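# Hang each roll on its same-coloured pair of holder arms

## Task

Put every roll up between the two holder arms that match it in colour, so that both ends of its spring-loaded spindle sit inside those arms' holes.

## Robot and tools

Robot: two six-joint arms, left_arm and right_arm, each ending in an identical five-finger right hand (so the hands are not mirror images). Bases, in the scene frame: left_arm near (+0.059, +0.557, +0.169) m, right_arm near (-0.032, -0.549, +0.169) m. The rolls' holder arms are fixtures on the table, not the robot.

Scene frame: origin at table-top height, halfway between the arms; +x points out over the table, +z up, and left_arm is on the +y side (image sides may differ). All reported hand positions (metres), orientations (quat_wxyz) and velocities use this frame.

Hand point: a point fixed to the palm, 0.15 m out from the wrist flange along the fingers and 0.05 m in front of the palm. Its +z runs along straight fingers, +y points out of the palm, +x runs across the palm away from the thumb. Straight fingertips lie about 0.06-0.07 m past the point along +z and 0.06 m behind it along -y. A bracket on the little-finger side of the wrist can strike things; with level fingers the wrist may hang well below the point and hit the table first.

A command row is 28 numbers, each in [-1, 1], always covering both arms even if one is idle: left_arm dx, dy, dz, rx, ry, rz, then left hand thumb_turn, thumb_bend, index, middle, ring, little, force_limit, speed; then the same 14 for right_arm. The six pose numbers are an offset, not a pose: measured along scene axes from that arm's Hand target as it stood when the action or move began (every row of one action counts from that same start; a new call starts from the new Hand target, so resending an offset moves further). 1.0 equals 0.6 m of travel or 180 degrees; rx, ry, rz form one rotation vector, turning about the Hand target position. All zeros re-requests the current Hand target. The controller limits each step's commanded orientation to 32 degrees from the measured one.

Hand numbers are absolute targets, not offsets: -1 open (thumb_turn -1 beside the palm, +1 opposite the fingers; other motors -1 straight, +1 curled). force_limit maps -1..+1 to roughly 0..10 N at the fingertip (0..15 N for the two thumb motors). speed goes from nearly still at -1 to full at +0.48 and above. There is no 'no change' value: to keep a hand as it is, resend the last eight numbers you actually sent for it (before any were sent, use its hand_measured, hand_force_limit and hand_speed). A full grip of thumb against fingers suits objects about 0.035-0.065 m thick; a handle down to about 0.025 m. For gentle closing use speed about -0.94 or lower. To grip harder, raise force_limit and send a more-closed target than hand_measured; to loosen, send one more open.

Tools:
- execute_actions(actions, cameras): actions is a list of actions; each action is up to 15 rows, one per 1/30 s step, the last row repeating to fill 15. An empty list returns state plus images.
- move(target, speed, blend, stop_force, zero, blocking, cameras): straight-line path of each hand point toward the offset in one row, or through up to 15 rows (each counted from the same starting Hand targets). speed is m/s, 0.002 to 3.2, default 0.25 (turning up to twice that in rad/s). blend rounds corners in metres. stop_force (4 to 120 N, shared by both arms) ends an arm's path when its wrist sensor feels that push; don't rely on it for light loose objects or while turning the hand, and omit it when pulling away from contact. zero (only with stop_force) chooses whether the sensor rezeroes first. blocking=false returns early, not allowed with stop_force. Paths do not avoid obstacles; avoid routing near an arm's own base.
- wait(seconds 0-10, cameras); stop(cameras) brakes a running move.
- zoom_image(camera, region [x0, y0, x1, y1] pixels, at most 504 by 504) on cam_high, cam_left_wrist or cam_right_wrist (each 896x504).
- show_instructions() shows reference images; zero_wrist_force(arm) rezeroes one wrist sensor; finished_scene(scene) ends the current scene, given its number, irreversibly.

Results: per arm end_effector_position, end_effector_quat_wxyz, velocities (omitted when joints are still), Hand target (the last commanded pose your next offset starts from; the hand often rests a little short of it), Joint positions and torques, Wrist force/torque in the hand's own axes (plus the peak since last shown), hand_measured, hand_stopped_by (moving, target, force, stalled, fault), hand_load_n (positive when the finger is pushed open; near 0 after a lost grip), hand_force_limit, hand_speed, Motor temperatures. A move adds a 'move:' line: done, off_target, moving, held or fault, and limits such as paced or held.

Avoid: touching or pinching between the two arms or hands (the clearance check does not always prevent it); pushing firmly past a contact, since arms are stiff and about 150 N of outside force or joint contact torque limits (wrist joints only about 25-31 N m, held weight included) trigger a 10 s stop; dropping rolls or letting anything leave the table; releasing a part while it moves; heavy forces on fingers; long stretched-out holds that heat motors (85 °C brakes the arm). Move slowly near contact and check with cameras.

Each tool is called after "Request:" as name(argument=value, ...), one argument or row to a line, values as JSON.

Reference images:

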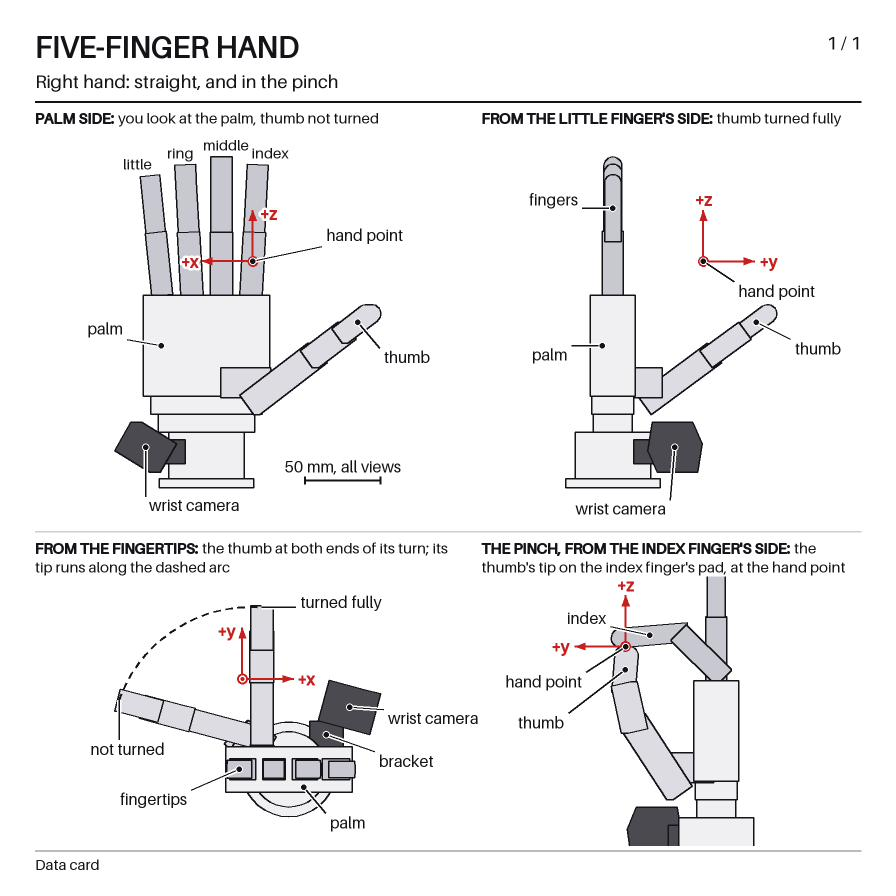

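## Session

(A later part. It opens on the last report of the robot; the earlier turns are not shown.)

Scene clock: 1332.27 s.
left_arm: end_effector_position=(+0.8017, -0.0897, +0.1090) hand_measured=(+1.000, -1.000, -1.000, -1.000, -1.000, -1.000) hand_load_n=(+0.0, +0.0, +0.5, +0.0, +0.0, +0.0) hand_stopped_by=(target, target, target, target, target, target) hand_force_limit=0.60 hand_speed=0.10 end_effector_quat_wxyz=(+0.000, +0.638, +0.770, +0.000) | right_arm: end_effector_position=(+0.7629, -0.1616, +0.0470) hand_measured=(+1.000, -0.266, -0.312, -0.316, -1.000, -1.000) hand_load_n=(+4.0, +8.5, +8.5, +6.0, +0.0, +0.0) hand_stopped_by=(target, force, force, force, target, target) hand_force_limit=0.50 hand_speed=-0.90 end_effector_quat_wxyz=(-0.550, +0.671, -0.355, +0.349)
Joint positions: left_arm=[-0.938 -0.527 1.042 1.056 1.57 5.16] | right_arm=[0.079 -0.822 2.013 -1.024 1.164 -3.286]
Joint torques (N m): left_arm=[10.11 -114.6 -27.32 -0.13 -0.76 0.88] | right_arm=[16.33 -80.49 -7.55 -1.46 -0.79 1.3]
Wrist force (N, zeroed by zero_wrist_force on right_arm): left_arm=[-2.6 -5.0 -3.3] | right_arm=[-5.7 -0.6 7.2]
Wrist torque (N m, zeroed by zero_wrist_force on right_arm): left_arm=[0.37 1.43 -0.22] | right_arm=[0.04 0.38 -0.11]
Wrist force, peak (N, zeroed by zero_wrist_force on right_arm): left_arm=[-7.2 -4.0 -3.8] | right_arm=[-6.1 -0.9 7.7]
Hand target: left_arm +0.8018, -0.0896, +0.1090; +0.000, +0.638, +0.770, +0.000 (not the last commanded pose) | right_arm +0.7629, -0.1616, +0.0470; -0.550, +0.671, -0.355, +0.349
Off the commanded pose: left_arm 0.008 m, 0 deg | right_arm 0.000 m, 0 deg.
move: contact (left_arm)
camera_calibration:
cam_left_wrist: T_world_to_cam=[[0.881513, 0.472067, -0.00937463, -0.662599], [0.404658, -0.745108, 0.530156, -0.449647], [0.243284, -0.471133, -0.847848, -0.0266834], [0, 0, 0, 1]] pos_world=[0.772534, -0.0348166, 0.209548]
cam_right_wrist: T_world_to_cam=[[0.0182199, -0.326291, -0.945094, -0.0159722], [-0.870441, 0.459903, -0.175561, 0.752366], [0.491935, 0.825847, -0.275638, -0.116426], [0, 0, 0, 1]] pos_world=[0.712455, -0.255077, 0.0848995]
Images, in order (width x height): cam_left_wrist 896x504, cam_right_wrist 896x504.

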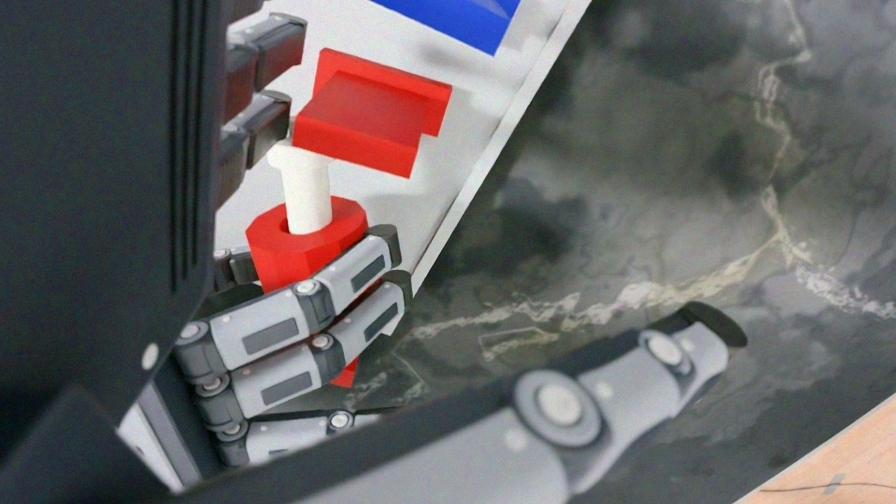

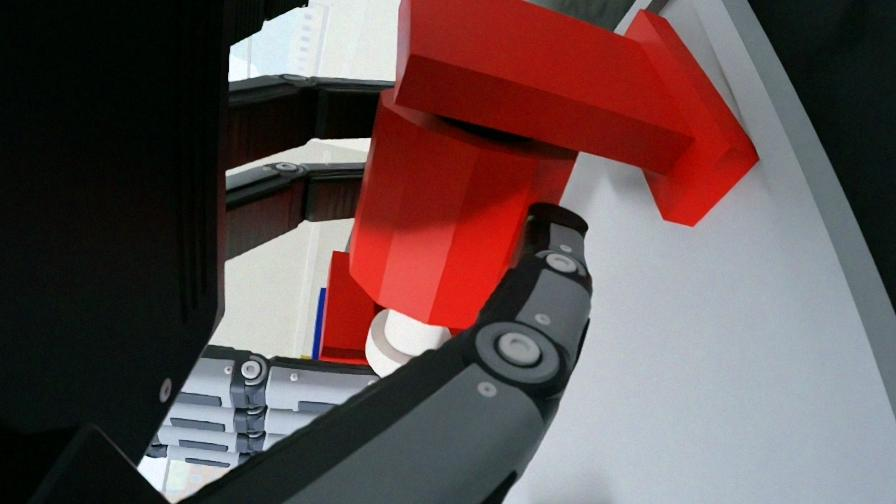

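Request:
move(
  target=[
    [-0.006, 0.022, 0, 0, 0, 0, 1, -1, -1, -1, -1, -1, 0.6, 0.1, 0, 0, 0, 0, 0, 0, 1, 0.45, 0.25, 0.25, -1, -1, 0.5, -0.9],
    [-0.016, 0.02, 0, 0, 0, 0, 1, -1, -1, -1, -1, -1, 0.6, 0.1, 0, 0, 0, 0, 0, 0, 1, 0.45, 0.25, 0.25, -1, -1, 0.5, -0.9],
  ],
  speed=0.04,
  cameras=["cam_left_wrist"],
)

Request:
zoom_image(
  camera="cam_left_wrist",
  region=[220, 60, 470, 260],
)

Scene clock: 1334.47 s.
left_arm: end_effector_position=(+0.7923, -0.0776, +0.1090) hand_measured=(+1.000, -1.000, -1.000, -1.000, -1.000, -1.000) hand_load_n=(+0.0, +0.0, +0.0, +0.0, +0.0, +0.0) hand_stopped_by=(target, target, target, target, target, target) hand_force_limit=0.60 hand_speed=0.10 end_effector_quat_wxyz=(+0.000, +0.638, +0.770, +0.000) | right_arm: end_effector_position=(+0.7629, -0.1616, +0.0470) hand_measured=(+1.000, -0.266, -0.312, -0.316, -1.000, -1.000) hand_load_n=(+3.0, +8.5, +7.5, +5.5, +0.0, +0.0) hand_stopped_by=(target, force, force, force, target, target) hand_force_limit=0.50 hand_speed=-0.90 end_effector_quat_wxyz=(-0.550, +0.671, -0.355, +0.349)
Joint positions: left_arm=[-0.938 -0.552 1.094 1.029 1.57 5.159] | right_arm=[0.079 -0.822 2.013 -1.024 1.164 -3.286]
Joint torques (N m): left_arm=[-18.33 -108.95 -23.41 1.14 0.09 -2.05] | right_arm=[13.2 -81.14 -7.97 -1.89 -0.5 1.14]
Wrist force (N, zeroed by zero_wrist_force on right_arm): left_arm=[-7.7 -1.0 -3.1] | right_arm=[-7.0 -0.3 5.4]
Wrist torque (N m, zeroed by zero_wrist_force on right_arm): left_arm=[0.09 1.16 -0.52] | right_arm=[-0.03 0.36 -0.17]
Wrist force, peak (N, zeroed by zero_wrist_force on right_arm): left_arm=[-9.5 -5.3 -4.8] | right_arm=[-5.0 -1.4 10.9]
Hand target: left_arm +0.7922, -0.0776, +0.1090; +0.000, +0.638, +0.770, +0.000 | right_arm +0.7629, -0.1616, +0.0470; -0.550, +0.671, -0.355, +0.349
Off the commanded pose: left_arm 0.000 m, 0 deg | right_arm 0.000 m, 0 deg.
move: done
camera_calibration:
cam_left_wrist: T_world_to_cam=[[0.881466, 0.472155, -0.00938282, -0.659897], [0.404754, -0.745102, 0.530092, -0.436848], [0.243294, -0.471056, -0.847888, -0.0186694], [0, 0, 0, 1]] pos_world=[0.763034, -0.0227169, 0.209548]
Images, in order (width x height): cam_left_wrist 896x504.

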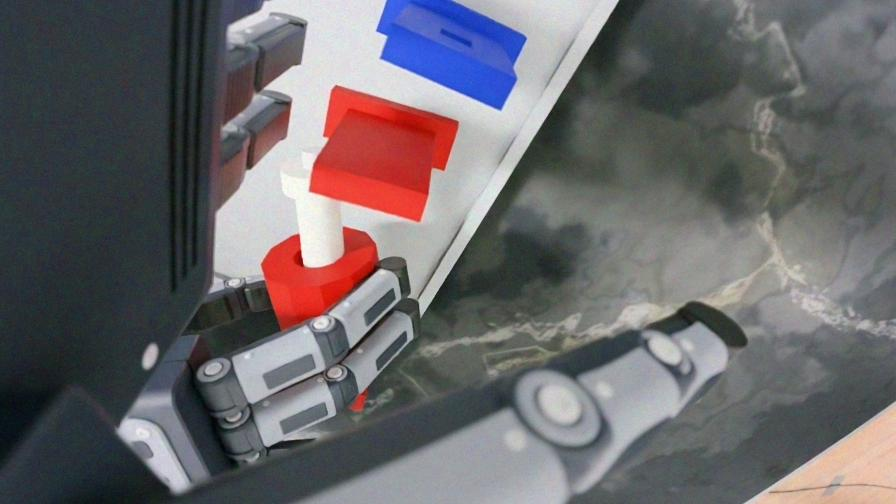

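Scaled by 2.016 from the camera's 896x504 image, which has a finer 1280x720 frame.

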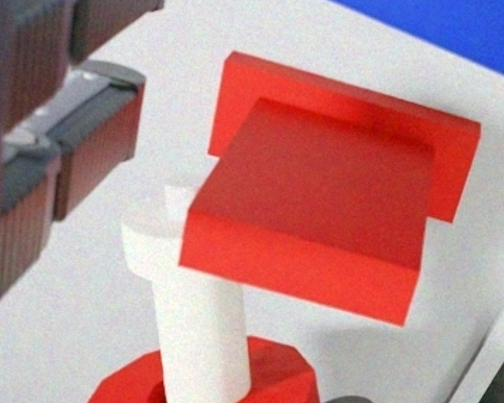

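Request:
move(
  target=[0, 0, 0, 0, 0, 0, 1, -1, -1, -1, -1, -1, 0.6, 0.1, -0.0055, -0.0063, 0, 0, 0, 0.0333, 1, 0.45, 0.25, 0.25, -1, -1, 0.5, -0.9],
  speed=0.015,
  cameras=["cam_left_wrist", "cam_right_wrist"],
)

Request:
zoom_image(
  camera="cam_left_wrist",
  region=[220, 60, 470, 260],
)

Request:
zoom_image(
  camera="cam_right_wrist",
  region=[380, 20, 600, 150],
)

Scene clock: 1340.23 s.
left_arm: end_effector_position=(+0.7922, -0.0776, +0.1090) hand_measured=(+1.000, -1.000, -1.000, -1.000, -1.000, -1.000) hand_load_n=(+0.0, +0.0, +0.5, +0.0, +0.0, +0.0) hand_stopped_by=(target, target, target, target, target, target) hand_force_limit=0.60 hand_speed=0.10 end_effector_quat_wxyz=(+0.000, +0.638, +0.770, +0.000) | right_arm: end_effector_position=(+0.7596, -0.1654, +0.0470) hand_measured=(+1.000, -0.266, -0.312, -0.316, -1.000, -1.000) hand_load_n=(+2.5, +9.0, +6.0, +5.5, +0.0, +0.0) hand_stopped_by=(target, force, force, force, target, target) hand_force_limit=0.50 hand_speed=-0.90 end_effector_quat_wxyz=(-0.567, +0.689, -0.319, +0.319)
Joint positions: left_arm=[-0.938 -0.552 1.094 1.029 1.57 5.159] | right_arm=[0.037 -0.818 2.002 -1.004 1.02 -3.315]
Joint torques (N m): left_arm=[-17.69 -110.68 -39.09 0.9 0.63 -1.54] | right_arm=[-21.03 -66.75 -25.48 0.85 -1.35 -2.12]
Wrist force (N, zeroed by zero_wrist_force on right_arm): left_arm=[-4.4 -2.7 -3.1] | right_arm=[-6.3 0.7 2.8]
Wrist torque (N m, zeroed by zero_wrist_force on right_arm): left_arm=[0.10 1.35 -0.33] | right_arm=[0.02 0.32 -0.16]
Wrist force, peak (N, zeroed by zero_wrist_force on right_arm): left_arm=[-8.2 -1.4 -3.6] | right_arm=[-11.5 -0.1 7.5]
Hand target: left_arm +0.7922, -0.0776, +0.1090; +0.000, +0.638, +0.770, +0.000 | right_arm +0.7596, -0.1654, +0.0470; -0.567, +0.689, -0.319, +0.319
Off the commanded pose: left_arm 0.000 m, 0 deg | right_arm 0.000 m, 0 deg.
move: done
camera_calibration:
cam_left_wrist: T_world_to_cam=[[0.881466, 0.472155, -0.00938282, -0.659809], [0.404754, -0.745102, 0.530092, -0.436807], [0.243294, -0.471056, -0.847888, -0.018645], [0, 0, 0, 1]] pos_world=[0.762934, -0.0227169, 0.209548]
cam_right_wrist: T_world_to_cam=[[0.0521316, -0.322636, -0.945086, -0.042298], [-0.913623, 0.366696, -0.17558, 0.76856], [0.403207, 0.872605, -0.275651, -0.0365265], [0, 0, 0, 1]] pos_world=[0.719106, -0.263601, 0.0848995]
Images, in order (width x height): cam_left_wrist 896x504, cam_right_wrist 896x504.

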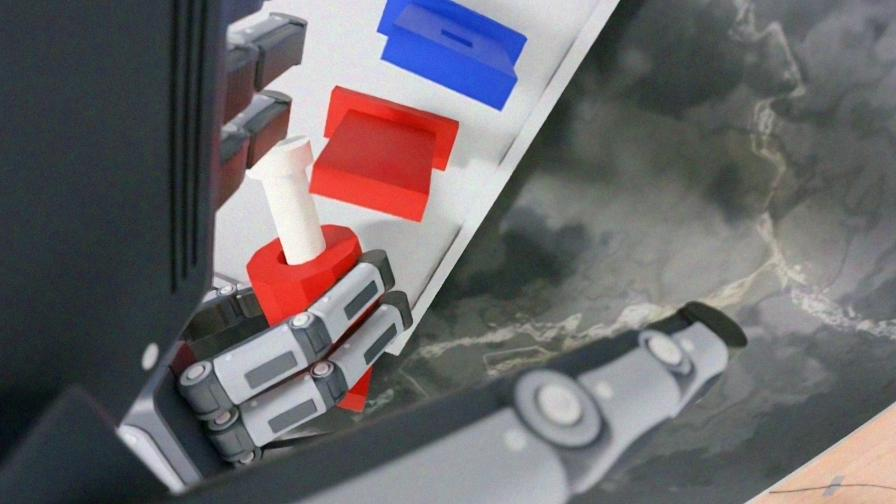

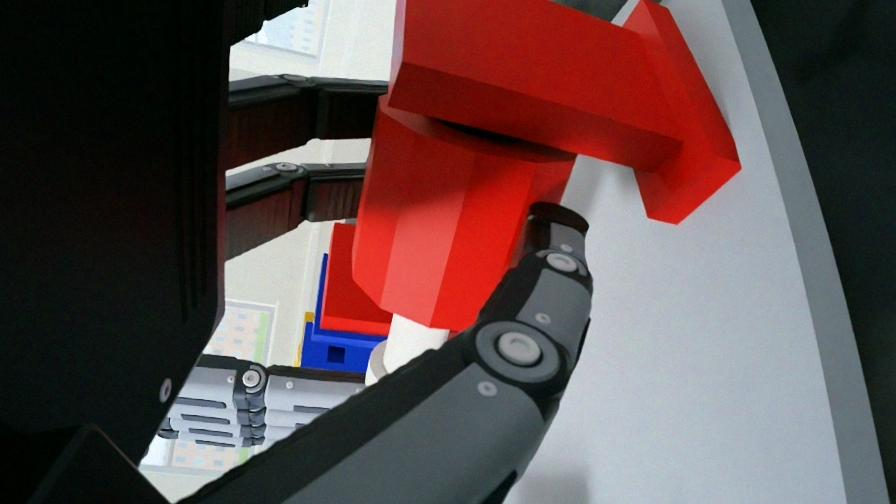

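Scaled by 2.016 from the camera's 896x504 image, which has a finer 1280x720 frame.

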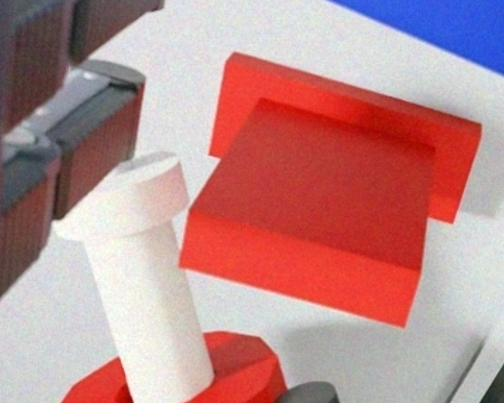

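Scaled by 2.291 from the camera's 896x504 image, which has a finer 1280x720 frame.

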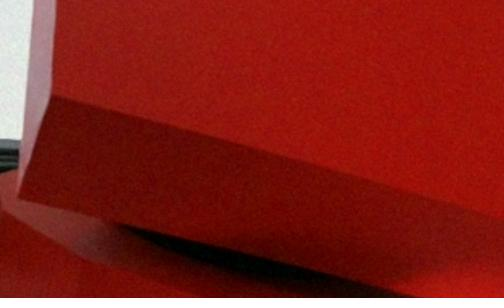

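Request:
move(
  target=[
    [-0.005, 0.024, 0, 0, 0, 0, 1, -1, -1, -1, -1, -1, 0.6, 0.1, 0, 0, 0, 0, 0, 0, 1, 0.45, 0.25, 0.25, -1, -1, 0.5, -0.9],
    [-0.025, 0.02, 0, 0, 0, 0, 1, -1, -1, -1, -1, -1, 0.6, 0.1, 0.0027, 0.0033, 0, 0, 0, -0.0167, 1, 0.45, 0.25, 0.25, -1, -1, 0.5, -0.9],
  ],
  speed=0.03,
  cameras=["cam_left_wrist", "cam_right_wrist"],
)

Request:
zoom_image(
  camera="cam_left_wrist",
  region=[220, 60, 470, 260],
)

Scene clock: 1343.07 s.
left_arm: end_effector_position=(+0.7772, -0.0656, +0.1090) hand_measured=(+1.000, -1.000, -1.000, -1.000, -1.000, -1.000) hand_load_n=(+0.0, +0.0, +0.0, +0.0, +0.0, +0.0) hand_stopped_by=(target, target, target, target, target, target) hand_force_limit=0.60 hand_speed=0.10 end_effector_quat_wxyz=(+0.000, +0.638, +0.770, +0.000) | right_arm: end_effector_position=(+0.7612, -0.1634, +0.0470) hand_measured=(+1.000, -0.266, -0.312, -0.316, -1.000, -1.000) hand_load_n=(+1.5, +9.0, +5.5, +5.5, +0.0, +0.0) hand_stopped_by=(target, force, force, force, target, target) hand_force_limit=0.50 hand_speed=-0.90 end_effector_quat_wxyz=(-0.559, +0.680, -0.337, +0.334)
Joint positions: left_arm=[-0.944 -0.582 1.156 0.997 1.57 5.153] | right_arm=[0.058 -0.82 2.008 -1.016 1.092 -3.3]
Joint torques (N m): left_arm=[-20.24 -109.81 -23.72 1.09 0.74 -1.88] | right_arm=[17.59 -83.04 -9.98 -4.93 2.97 1.67]
Wrist force (N, zeroed by zero_wrist_force on right_arm): left_arm=[-7.6 -1.0 -3.2] | right_arm=[-5.0 1.1 2.0]
Wrist torque (N m, zeroed by zero_wrist_force on right_arm): left_arm=[0.08 1.15 -0.50] | right_arm=[0.04 0.28 -0.14]
Wrist force, peak (N, zeroed by zero_wrist_force on right_arm): left_arm=[-8.2 -1.4 -3.3] | right_arm=[-7.4 -0.1 2.5]
Hand target: left_arm +0.7772, -0.0656, +0.1090; +0.000, +0.638, +0.770, +0.000 | right_arm +0.7612, -0.1634, +0.0470; -0.559, +0.680, -0.337, +0.334
Off the commanded pose: left_arm 0.000 m, 0 deg | right_arm 0.000 m, 0 deg.
move: done
camera_calibration:
cam_left_wrist: T_world_to_cam=[[0.881477, 0.472133, -0.00942255, -0.652294], [0.404736, -0.745067, 0.530155, -0.421909], [0.243283, -0.471133, -0.847849, -0.00941483], [0, 0, 0, 1]] pos_world=[0.748034, -0.0108166, 0.209548]
cam_right_wrist: T_world_to_cam=[[0.0352263, -0.324893, -0.945094, -0.0292468], [-0.893272, 0.413819, -0.175553, 0.761544], [0.448134, 0.85041, -0.275641, -0.0767325], [0, 0, 0, 1]] pos_world=[0.715683, -0.25939, 0.0848995]
Images, in order (width x height): cam_left_wrist 896x504, cam_right_wrist 896x504.

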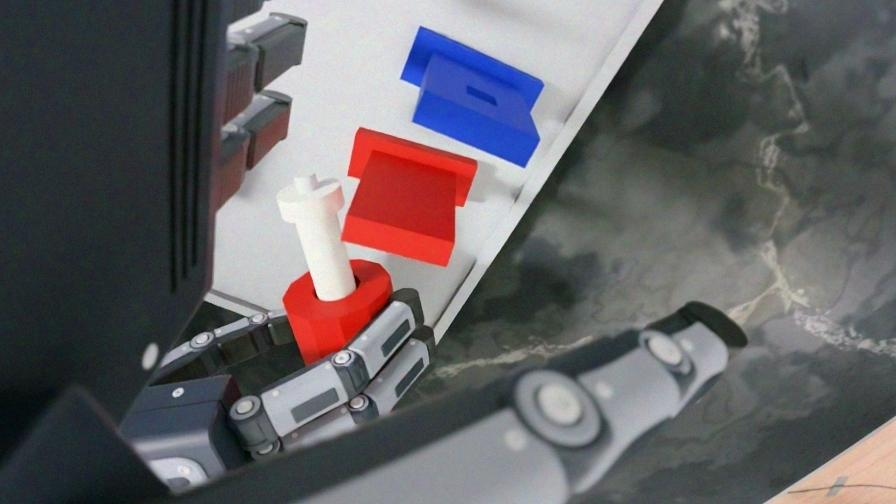

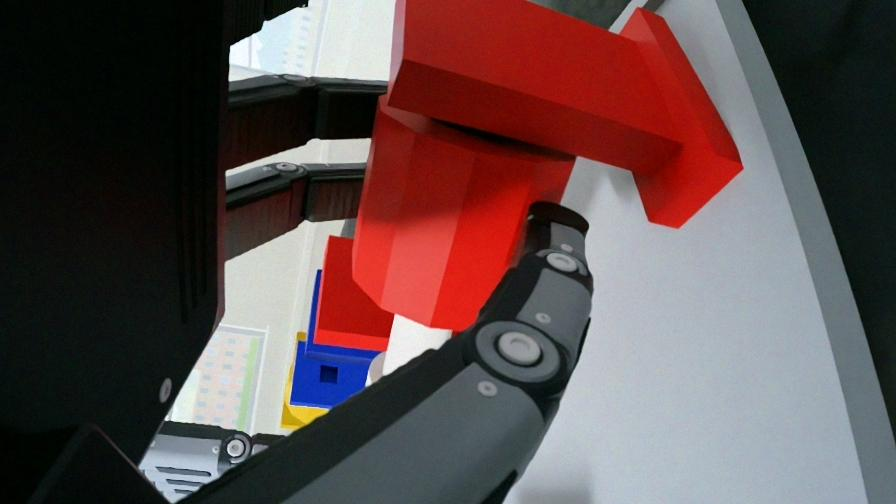

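Scaled by 2.016 from the camera's 896x504 image, which has a finer 1280x720 frame.

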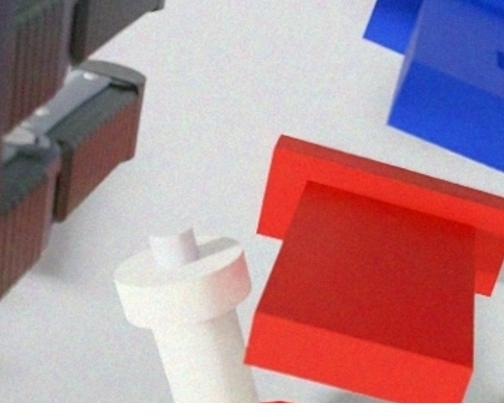

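Request:
move(
  target=[0.0213, -0.0298, 0, 0, 0, 0, 1, -1, -1, -1, -1, -1, 0.6, 0.1, 0, 0, 0, 0, 0, 0, 1, 0.45, 0.25, 0.25, -1, -1, 0.5, -0.9],
  speed=0.02,
  stop_force=4,
  cameras=["cam_left_wrist"],
)

Request:
zoom_image(
  camera="cam_left_wrist",
  region=[220, 60, 470, 260],
)

Scene clock: 1345.63 s.
left_arm: end_effector_position=(+0.7900, -0.0835, +0.1090) hand_measured=(+1.000, -1.000, -1.000, -1.000, -1.000, -1.000) hand_load_n=(+0.0, +0.0, +0.0, +0.0, +0.0, +0.0) hand_stopped_by=(target, target, target, target, target, target) hand_force_limit=0.60 hand_speed=0.10 end_effector_quat_wxyz=(+0.000, +0.638, +0.770, +0.000) | right_arm: end_effector_position=(+0.7612, -0.1634, +0.0470) hand_measured=(+1.000, -0.266, -0.312, -0.316, -1.000, -1.000) hand_load_n=(+1.5, +9.0, +5.5, +5.5, +0.0, +0.0) hand_stopped_by=(target, force, force, force, target, target) hand_force_limit=0.50 hand_speed=-0.90 end_effector_quat_wxyz=(-0.559, +0.680, -0.337, +0.334)
Joint positions: left_arm=[-0.944 -0.548 1.086 1.033 1.57 5.153] | right_arm=[0.058 -0.82 2.008 -1.016 1.092 -3.3]
Joint torques (N m): left_arm=[-18.03 -93.68 -38.73 5.97 -1.49 -2.05] | right_arm=[17.83 -84.35 -9.08 -4.32 2.18 1.52]
Wrist force (N, zeroed by zero_wrist_force on right_arm): left_arm=[-6.4 -1.8 -2.8] | right_arm=[-4.7 1.1 2.4]
Wrist torque (N m, zeroed by zero_wrist_force on right_arm): left_arm=[0.06 1.19 -0.45] | right_arm=[-0.06 0.25 -0.14]
Wrist force, peak (N, zeroed by zero_wrist_force on right_arm): left_arm=[-8.1 -1.2 -3.4] | right_arm=[-5.5 1.0 2.9]
Hand target: left_arm +0.7900, -0.0835, +0.1090; +0.000, +0.638, +0.770, +0.000 | right_arm +0.7612, -0.1634, +0.0470; -0.559, +0.680, -0.337, +0.334
Off the commanded pose: left_arm 0.000 m, 0 deg | right_arm 0.000 m, 0 deg.
move: done
camera_calibration:
cam_left_wrist: T_world_to_cam=[[0.881513, 0.472067, -0.00937463, -0.655124], [0.404658, -0.745108, 0.530156, -0.440253], [0.243284, -0.471133, -0.847848, -0.0208916], [0, 0, 0, 1]] pos_world=[0.760734, -0.0286166, 0.209548]
Images, in order (width x height): cam_left_wrist 896x504.

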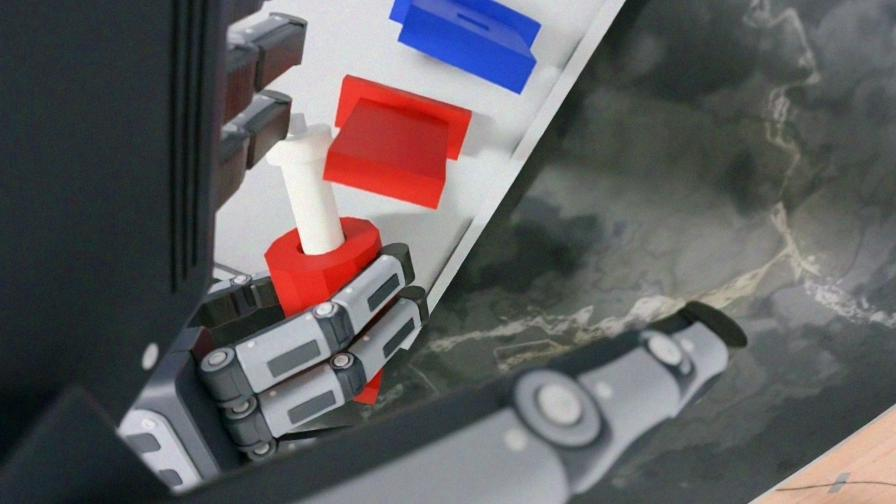

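Scaled by 2.016 from the camera's 896x504 image, which has a finer 1280x720 frame.

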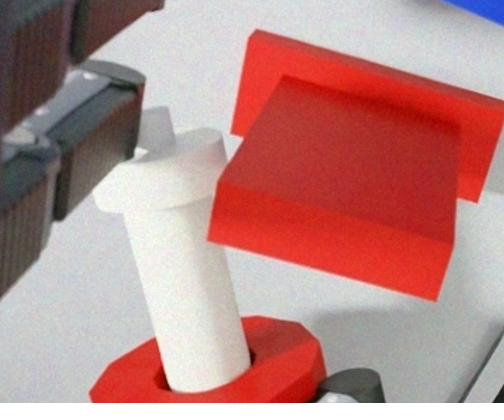

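Request:
move(
  target=[0.0112, -0.0166, 0, 0, 0, 0, 1, -1, -1, -1, -1, -1, 0.6, 0.1, 0, 0, 0, 0, 0, 0, 1, 0.45, 0.25, 0.25, -1, -1, 0.5, -0.9],
  speed=0.012,
  stop_force=12,
  cameras=["cam_left_wrist", "cam_right_wrist"],
)

Request:
zoom_image(
  camera="cam_left_wrist",
  region=[220, 60, 470, 260],
)

Request:
zoom_image(
  camera="cam_right_wrist",
  region=[380, 20, 600, 150],
)

Scene clock: 1348.20 s.
left_arm: end_effector_position=(+0.7967, -0.0934, +0.1090) hand_measured=(+1.000, -1.000, -1.000, -1.000, -1.000, -1.000) hand_load_n=(+0.0, +0.0, +0.0, +0.0, +0.0, +0.0) hand_stopped_by=(target, target, target, target, target, target) hand_force_limit=0.60 hand_speed=0.10 end_effector_quat_wxyz=(+0.000, +0.638, +0.770, +0.000) | right_arm: end_effector_position=(+0.7612, -0.1634, +0.0470) hand_measured=(+1.000, -0.266, -0.312, -0.316, -1.000, -1.000) hand_load_n=(+1.5, +9.0, +5.5, +5.5, +0.0, +0.0) hand_stopped_by=(target, force, force, force, target, target) hand_force_limit=0.50 hand_speed=-0.90 end_effector_quat_wxyz=(-0.559, +0.680, -0.337, +0.334)
Joint positions: left_arm=[-0.945 -0.529 1.046 1.054 1.57 5.153] | right_arm=[0.058 -0.82 2.008 -1.016 1.092 -3.3]
Joint torques (N m): left_arm=[-20.82 -95.2 -43.19 2.98 -0.04 -1.79] | right_arm=[16.92 -82.14 -10 -2.71 0.68 1.33]
Wrist force (N, zeroed by zero_wrist_force on right_arm): left_arm=[1.0 -4.2 -4.2] | right_arm=[-5.4 1.5 2.0]
Wrist torque (N m, zeroed by zero_wrist_force on right_arm): left_arm=[0.29 1.63 -0.02] | right_arm=[-0.01 0.31 -0.16]
Wrist force, peak (N, zeroed by zero_wrist_force on right_arm): left_arm=[-7.0 -1.6 -3.5] | right_arm=[-5.8 1.6 2.7]
Hand target: left_arm +0.7967, -0.0934, +0.1090; +0.000, +0.638, +0.770, +0.000 | right_arm +0.7612, -0.1634, +0.0470; -0.559, +0.680, -0.337, +0.334
Off the commanded pose: left_arm 0.000 m, 0 deg | right_arm 0.000 m, 0 deg.
move: done
camera_calibration:
cam_left_wrist: T_world_to_cam=[[0.881513, 0.472067, -0.00937463, -0.656309], [0.404658, -0.745108, 0.530156, -0.450415], [0.243284, -0.471133, -0.847848, -0.027233], [0, 0, 0, 1]] pos_world=[0.767434, -0.0386166, 0.209548]
cam_right_wrist: T_world_to_cam=[[0.0351847, -0.324913, -0.945089, -0.0292226], [-0.893215, 0.413939, -0.175562, 0.761535], [0.448252, 0.850345, -0.275653, -0.0768326], [0, 0, 0, 1]] pos_world=[0.715683, -0.25939, 0.0848995]
Images, in order (width x height): cam_left_wrist 896x504, cam_right_wrist 896x504.

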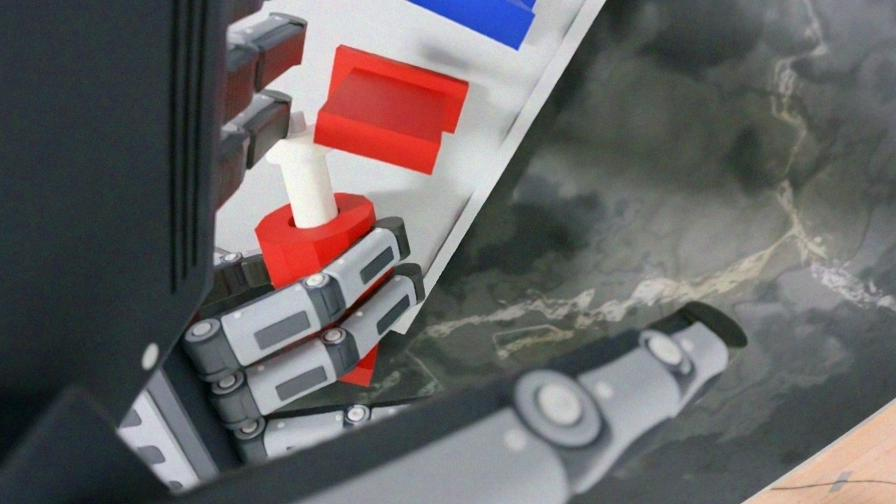

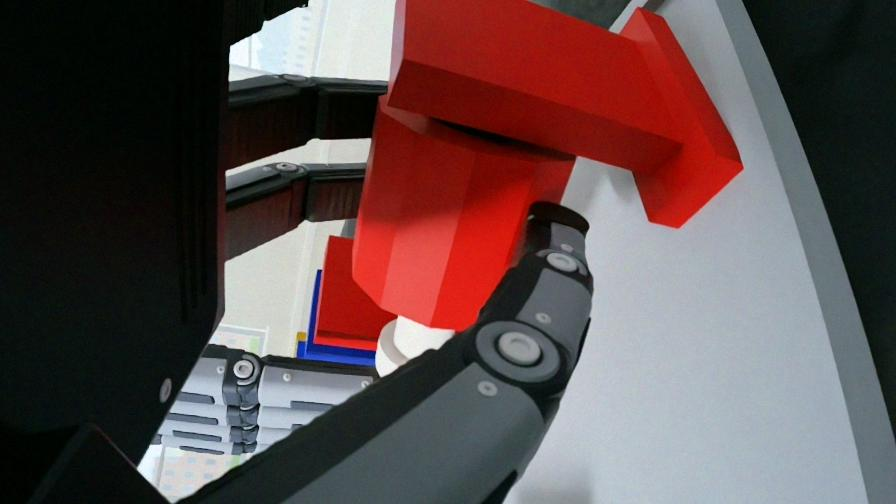

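Scaled by 2.016 from the camera's 896x504 image, which has a finer 1280x720 frame.

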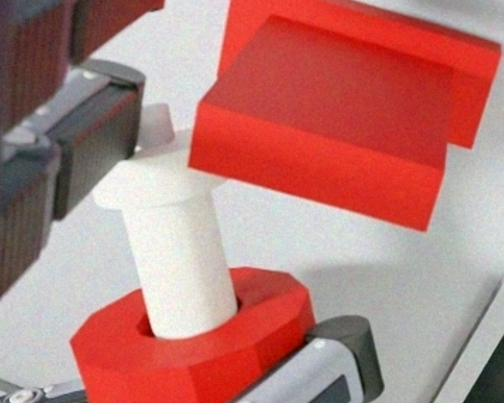

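Scaled by 2.291 from the camera's 896x504 image, which has a finer 1280x720 frame.

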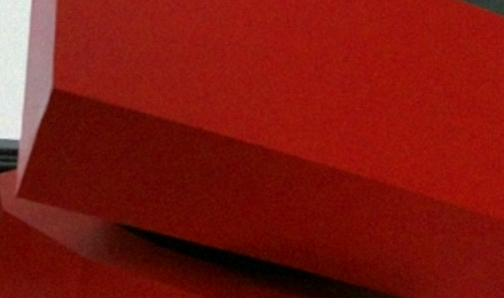

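Request:
move(
  target=[0.0023, -0.0035, 0, 0, 0, 0, 1, -1, -1, -1, -1, -1, 0.6, 0.1, 0, 0, 0, 0, 0, 0, 1, 0.45, 0.25, 0.25, -1, -1, 0.5, -0.9],
  speed=0.01,
  stop_force=8,
  cameras=["cam_left_wrist", "cam_right_wrist"],
)

Request:
zoom_image(
  camera="cam_left_wrist",
  region=[220, 60, 470, 260],
)

Scene clock: 1350.17 s.
left_arm: end_effector_position=(+0.7981, -0.0955, +0.1090) hand_measured=(+1.000, -1.000, -1.000, -1.000, -1.000, -1.000) hand_load_n=(+0.0, +0.0, +0.5, +0.0, +0.0, +0.0) hand_stopped_by=(target, target, target, target, target, target) hand_force_limit=0.60 hand_speed=0.10 end_effector_quat_wxyz=(+0.000, +0.638, +0.770, +0.000) | right_arm: end_effector_position=(+0.7612, -0.1634, +0.0470) hand_measured=(+1.000, -0.266, -0.312, -0.316, -1.000, -1.000) hand_load_n=(+1.0, +9.5, +5.0, +5.5, +0.0, +0.0) hand_stopped_by=(target, force, force, force, target, target) hand_force_limit=0.50 hand_speed=-0.90 end_effector_quat_wxyz=(-0.559, +0.680, -0.337, +0.334)
Joint positions: left_arm=[-0.945 -0.525 1.038 1.058 1.57 5.153] | right_arm=[0.058 -0.82 2.008 -1.016 1.092 -3.3]
Joint torques (N m): left_arm=[-24.9 -99.13 -45.4 0.97 0.79 -1.81] | right_arm=[16.23 -82.73 -10.94 -1.93 -0.17 1.39]
Wrist force (N, zeroed by zero_wrist_force on right_arm): left_arm=[5.7 -5.6 -4.2] | right_arm=[-4.1 0.7 0.9]
Wrist torque (N m, zeroed by zero_wrist_force on right_arm): left_arm=[0.40 1.89 0.26] | right_arm=[-0.02 0.30 -0.16]
Wrist force, peak (N, zeroed by zero_wrist_force on right_arm): left_arm=[6.1 -5.7 -4.5] | right_arm=[-5.7 1.4 2.8]
Hand target: left_arm +0.7981, -0.0955, +0.1090; +0.000, +0.638, +0.770, +0.000 | right_arm +0.7612, -0.1634, +0.0470; -0.559, +0.680, -0.337, +0.334
Off the commanded pose: left_arm 0.000 m, 0 deg | right_arm 0.000 m, 0 deg.
move: done
camera_calibration:
cam_left_wrist: T_world_to_cam=[[0.881477, 0.472133, -0.00942255, -0.656512], [0.404736, -0.745067, 0.530155, -0.452605], [0.243283, -0.471133, -0.847849, -0.028562], [0, 0, 0, 1]] pos_world=[0.768834, -0.0407166, 0.209548]
cam_right_wrist: T_world_to_cam=[[0.0351847, -0.324913, -0.945089, -0.0292226], [-0.893215, 0.413939, -0.175562, 0.761535], [0.448252, 0.850345, -0.275653, -0.0768326], [0, 0, 0, 1]] pos_world=[0.715683, -0.25939, 0.0848995]
Images, in order (width x height): cam_left_wrist 896x504, cam_right_wrist 896x504.

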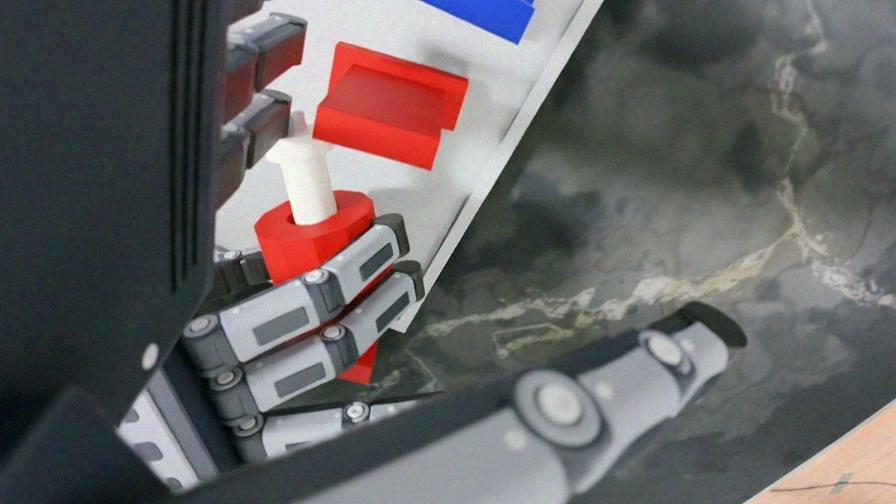

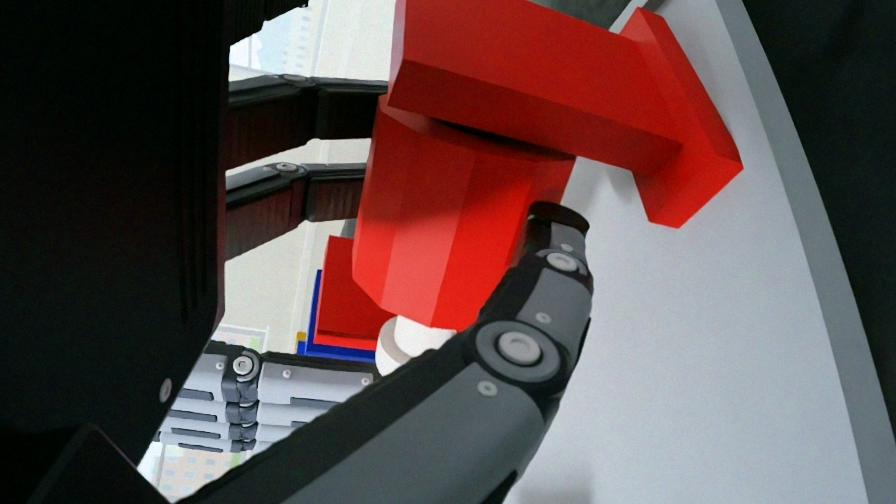

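Scaled by 2.016 from the camera's 896x504 image, which has a finer 1280x720 frame.

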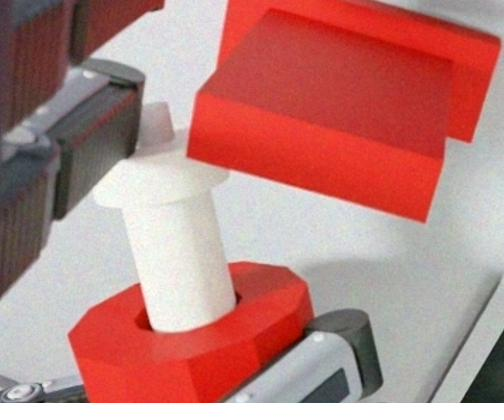

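Request:
move(
  target=[
    [-0.012, 0.018, 0, 0, 0, 0, 1, -1, -1, -1, -1, -1, 0.6, 0.1, 0, 0, 0, 0, 0, 0, 1, 0.45, 0.25, 0.25, -1, -1, 0.5, -0.9],
    [-0.03, 0.035, 0.02, 0, 0, 0, 1, -1, -1, -1, -1, -1, 0.6, 0.1, 0, 0, 0, 0, 0, 0, 1, 0.45, 0.25, 0.25, -1, -1, 0.5, -0.9],
  ],
  speed=0.06,
  cameras=["cam_right_wrist"],
)

Request:
zoom_image(
  camera="cam_right_wrist",
  region=[340, 60, 600, 260],
)

Scene clock: 1356.63 s.
left_arm: end_effector_position=(+0.7801, -0.0746, +0.1210) hand_measured=(+1.000, -1.000, -1.000, -1.000, -1.000, -1.000) hand_load_n=(+0.0, +0.0, +0.0, +0.0, +0.0, +0.0) hand_stopped_by=(target, target, target, target, target, target) hand_force_limit=0.60 hand_speed=0.10 end_effector_quat_wxyz=(+0.000, +0.638, +0.770, +0.000) | right_arm: end_effector_position=(+0.7612, -0.1634, +0.0470) hand_measured=(+1.000, -0.266, -0.312, -0.316, -1.000, -1.000) hand_load_n=(+1.0, +9.0, +5.0, +5.5, +0.0, +0.0) hand_stopped_by=(target, force, force, force, target, target) hand_force_limit=0.50 hand_speed=-0.90 end_effector_quat_wxyz=(-0.559, +0.680, -0.337, +0.334)
Joint positions: left_arm=[-0.947 -0.581 1.128 1.023 1.57 5.15] | right_arm=[0.058 -0.82 2.008 -1.016 1.092 -3.3]
Joint torques (N m): left_arm=[-21.83 -110.49 -23.11 1.31 0.09 -1.89] | right_arm=[15.83 -81.36 -12.86 -0.4 -0.92 1.69]
Wrist force (N, zeroed by zero_wrist_force on right_arm): left_arm=[-7.9 -1.9 -3.0] | right_arm=[-4.1 0.7 1.8]
Wrist torque (N m, zeroed by zero_wrist_force on right_arm): left_arm=[-0.06 1.20 -0.55] | right_arm=[-0.03 0.32 -0.16]
Wrist force, peak (N, zeroed by zero_wrist_force on right_arm): left_arm=[6.0 -6.0 -4.3] | right_arm=[-5.5 1.6 2.2]
Hand target: left_arm +0.7801, -0.0745, +0.1210; +0.000, +0.638, +0.770, +0.000 | right_arm +0.7612, -0.1634, +0.0470; -0.559, +0.680, -0.337, +0.334
Off the commanded pose: left_arm 0.000 m, 0 deg | right_arm 0.000 m, 0 deg.
move: done
camera_calibration:
cam_right_wrist: T_world_to_cam=[[0.0351847, -0.324913, -0.945089, -0.0292226], [-0.893215, 0.413939, -0.175562, 0.761535], [0.448252, 0.850345, -0.275653, -0.0768326], [0, 0, 0, 1]] pos_world=[0.715683, -0.25939, 0.0848995]
Images, in order (width x height): cam_right_wrist 896x504.

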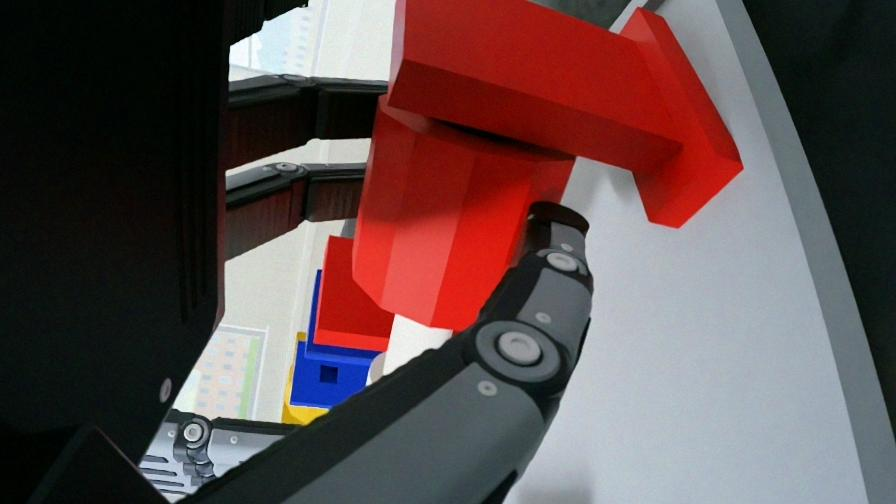

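Scaled by 1.938 from the camera's 896x504 image, which has a finer 1280x720 frame.

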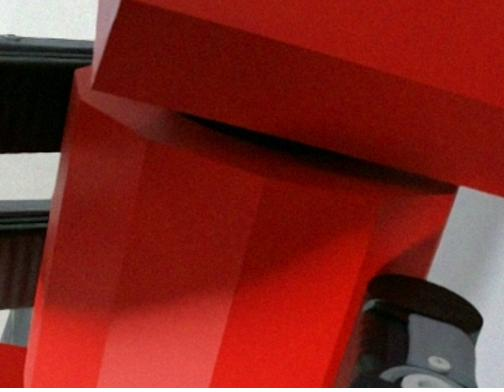

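Request:
move(
  target=[
    [0, 0, 0, 0, 0, 0, 1, -1, -1, -1, -1, -1, 0.6, 0.1, -0.0037, 0.0056, 0, 0, 0, 0, 1, 0.45, 0.25, 0.25, -1, -1, 0.5, -0.9],
    [0, 0, 0, 0, 0, 0, 1, -1, -1, -1, -1, -1, 0.6, 0.1, -0.0086, 0.0046, 0, 0, 0, 0, 1, 0.45, 0.25, 0.25, -1, -1, 0.5, -0.9],
  ],
  speed=0.02,
)

Request:
move(
  target=[0, 0, 0, 0, 0, 0, 1, -1, -1, -1, -1, -1, 0.6, 0.1, 0.0092, -0.0139, 0, 0, 0, 0, 1, 0.45, 0.25, 0.25, -1, -1, 0.5, -0.9],
  speed=0.012,
  stop_force=4,
  cameras=["cam_right_wrist"],
)

Request:
zoom_image(
  camera="cam_right_wrist",
  region=[340, 60, 600, 260],
)

Scene clock: 1366.63 s.
left_arm: end_effector_position=(+0.7801, -0.0745, +0.1210) hand_measured=(+1.000, -1.000, -1.000, -1.000, -1.000, -1.000) hand_load_n=(+0.0, +0.0, +0.0, +0.0, +0.0, +0.0) hand_stopped_by=(target, target, target, target, target, target) hand_force_limit=0.60 hand_speed=0.10 end_effector_quat_wxyz=(+0.000, +0.638, +0.770, +0.000) | right_arm: end_effector_position=(+0.7561, -0.1605, +0.0470) hand_measured=(+1.000, -0.266, -0.312, -0.316, -1.000, -1.000) hand_load_n=(+0.5, +9.5, +5.0, +6.0, +0.0, +0.0) hand_stopped_by=(target, force, force, force, target, target) hand_force_limit=0.50 hand_speed=-0.90 end_effector_quat_wxyz=(-0.559, +0.680, -0.337, +0.334)
Joint positions: left_arm=[-0.947 -0.581 1.128 1.023 1.57 5.15] | right_arm=[0.063 -0.823 2.016 -1.021 1.097 -3.299]
Joint torques (N m): left_arm=[-20.5 -110.96 -23.56 1.35 -1.43 -2.01] | right_arm=[-14.51 -78.49 -9.12 -5.03 -1.76 -0.7]
Wrist force (N, zeroed by zero_wrist_force on right_arm): left_arm=[-7.8 -1.9 -3.0] | right_arm=[-2.1 1.3 1.3]
Wrist torque (N m, zeroed by zero_wrist_force on right_arm): left_arm=[-0.07 1.18 -0.54] | right_arm=[0.05 0.30 -0.13]
Wrist force, peak (N, zeroed by zero_wrist_force on right_arm): left_arm=[-8.1 -1.6 -3.5] | right_arm=[-4.1 0.6 2.7]
Hand target: left_arm +0.7801, -0.0745, +0.1210; +0.000, +0.638, +0.770, +0.000 | right_arm +0.7561, -0.1606, +0.0470; -0.559, +0.680, -0.337, +0.334
Off the commanded pose: left_arm 0.000 m, 0 deg | right_arm 0.000 m, 0 deg.
move: done

Scene clock: 1368.30 s.
left_arm: end_effector_position=(+0.7801, -0.0745, +0.1210) hand_measured=(+1.000, -1.000, -1.000, -1.000, -1.000, -1.000) hand_load_n=(+0.0, +0.0, +0.0, +0.0, +0.0, +0.0) hand_stopped_by=(target, target, target, target, target, target) hand_force_limit=0.60 hand_speed=0.10 end_effector_quat_wxyz=(+0.000, +0.638, +0.770, +0.000) | right_arm: end_effector_position=(+0.7588, -0.1648, +0.0470) hand_measured=(+1.000, -0.266, -0.312, -0.316, -1.000, -1.000) hand_load_n=(+1.0, +9.0, +5.0, +5.5, +0.0, -0.5) hand_stopped_by=(target, force, force, force, target, target) hand_force_limit=0.50 hand_speed=-0.90 end_effector_quat_wxyz=(-0.559, +0.680, -0.337, +0.334)
Joint positions: left_arm=[-0.947 -0.581 1.128 1.023 1.57 5.15] | right_arm=[0.056 -0.822 2.014 -1.019 1.09 -3.3]
Joint torques (N m): left_arm=[-20.08 -111.96 -25.13 1.11 -1.25 -1.37] | right_arm=[19.45 -84.7 -8.62 -2.97 2.3 1.78]
Wrist force (N, zeroed by zero_wrist_force on right_arm): left_arm=[-7.7 -1.9 -2.9] | right_arm=[-4.4 0.5 1.9]
Wrist torque (N m, zeroed by zero_wrist_force on right_arm): left_arm=[-0.08 1.16 -0.54] | right_arm=[-0.01 0.32 -0.33]
Wrist force, peak (N, zeroed by zero_wrist_force on right_arm): left_arm=[-8.0 -2.1 -3.7] | right_arm=[-7.4 -0.2 3.3]
Hand target: left_arm +0.7801, -0.0745, +0.1210; +0.000, +0.638, +0.770, +0.000 | right_arm +0.7588, -0.1648, +0.0470; -0.559, +0.680, -0.337, +0.334 (not the last commanded pose)
Off the commanded pose: left_arm 0.000 m, 0 deg | right_arm 0.005 m, 0 deg.
move: contact (right_arm)
camera_calibration:
cam_right_wrist: T_world_to_cam=[[0.0351847, -0.324913, -0.945089, -0.0295931], [-0.893215, 0.413939, -0.175562, 0.759971], [0.448252, 0.850345, -0.275653, -0.0745663], [0, 0, 0, 1]] pos_world=[0.713283, -0.26079, 0.0848995]
Images, in order (width x height): cam_right_wrist 896x504.

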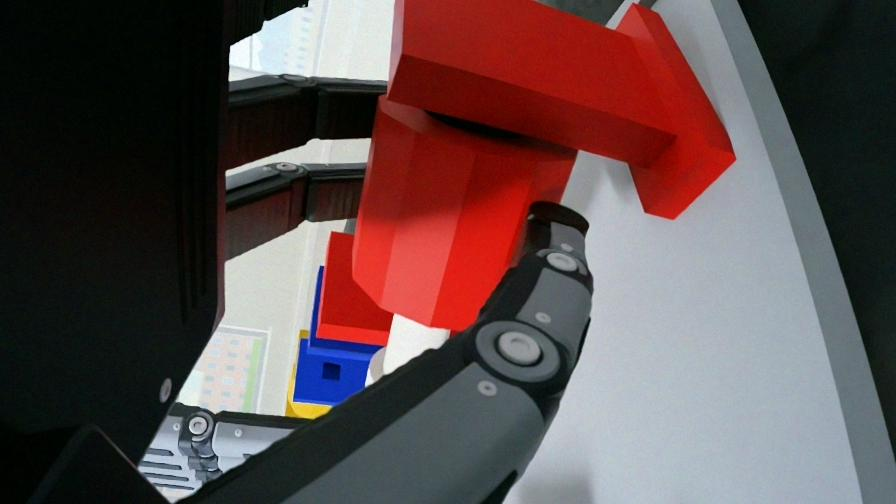

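Scaled by 1.938 from the camera's 896x504 image, which has a finer 1280x720 frame.

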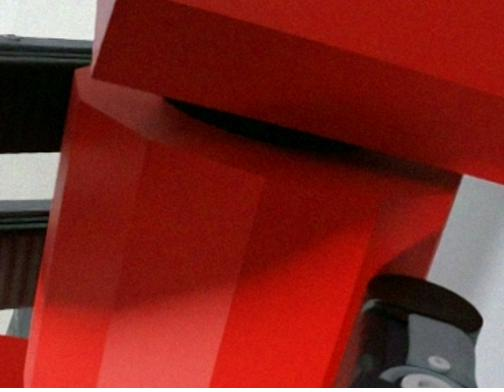

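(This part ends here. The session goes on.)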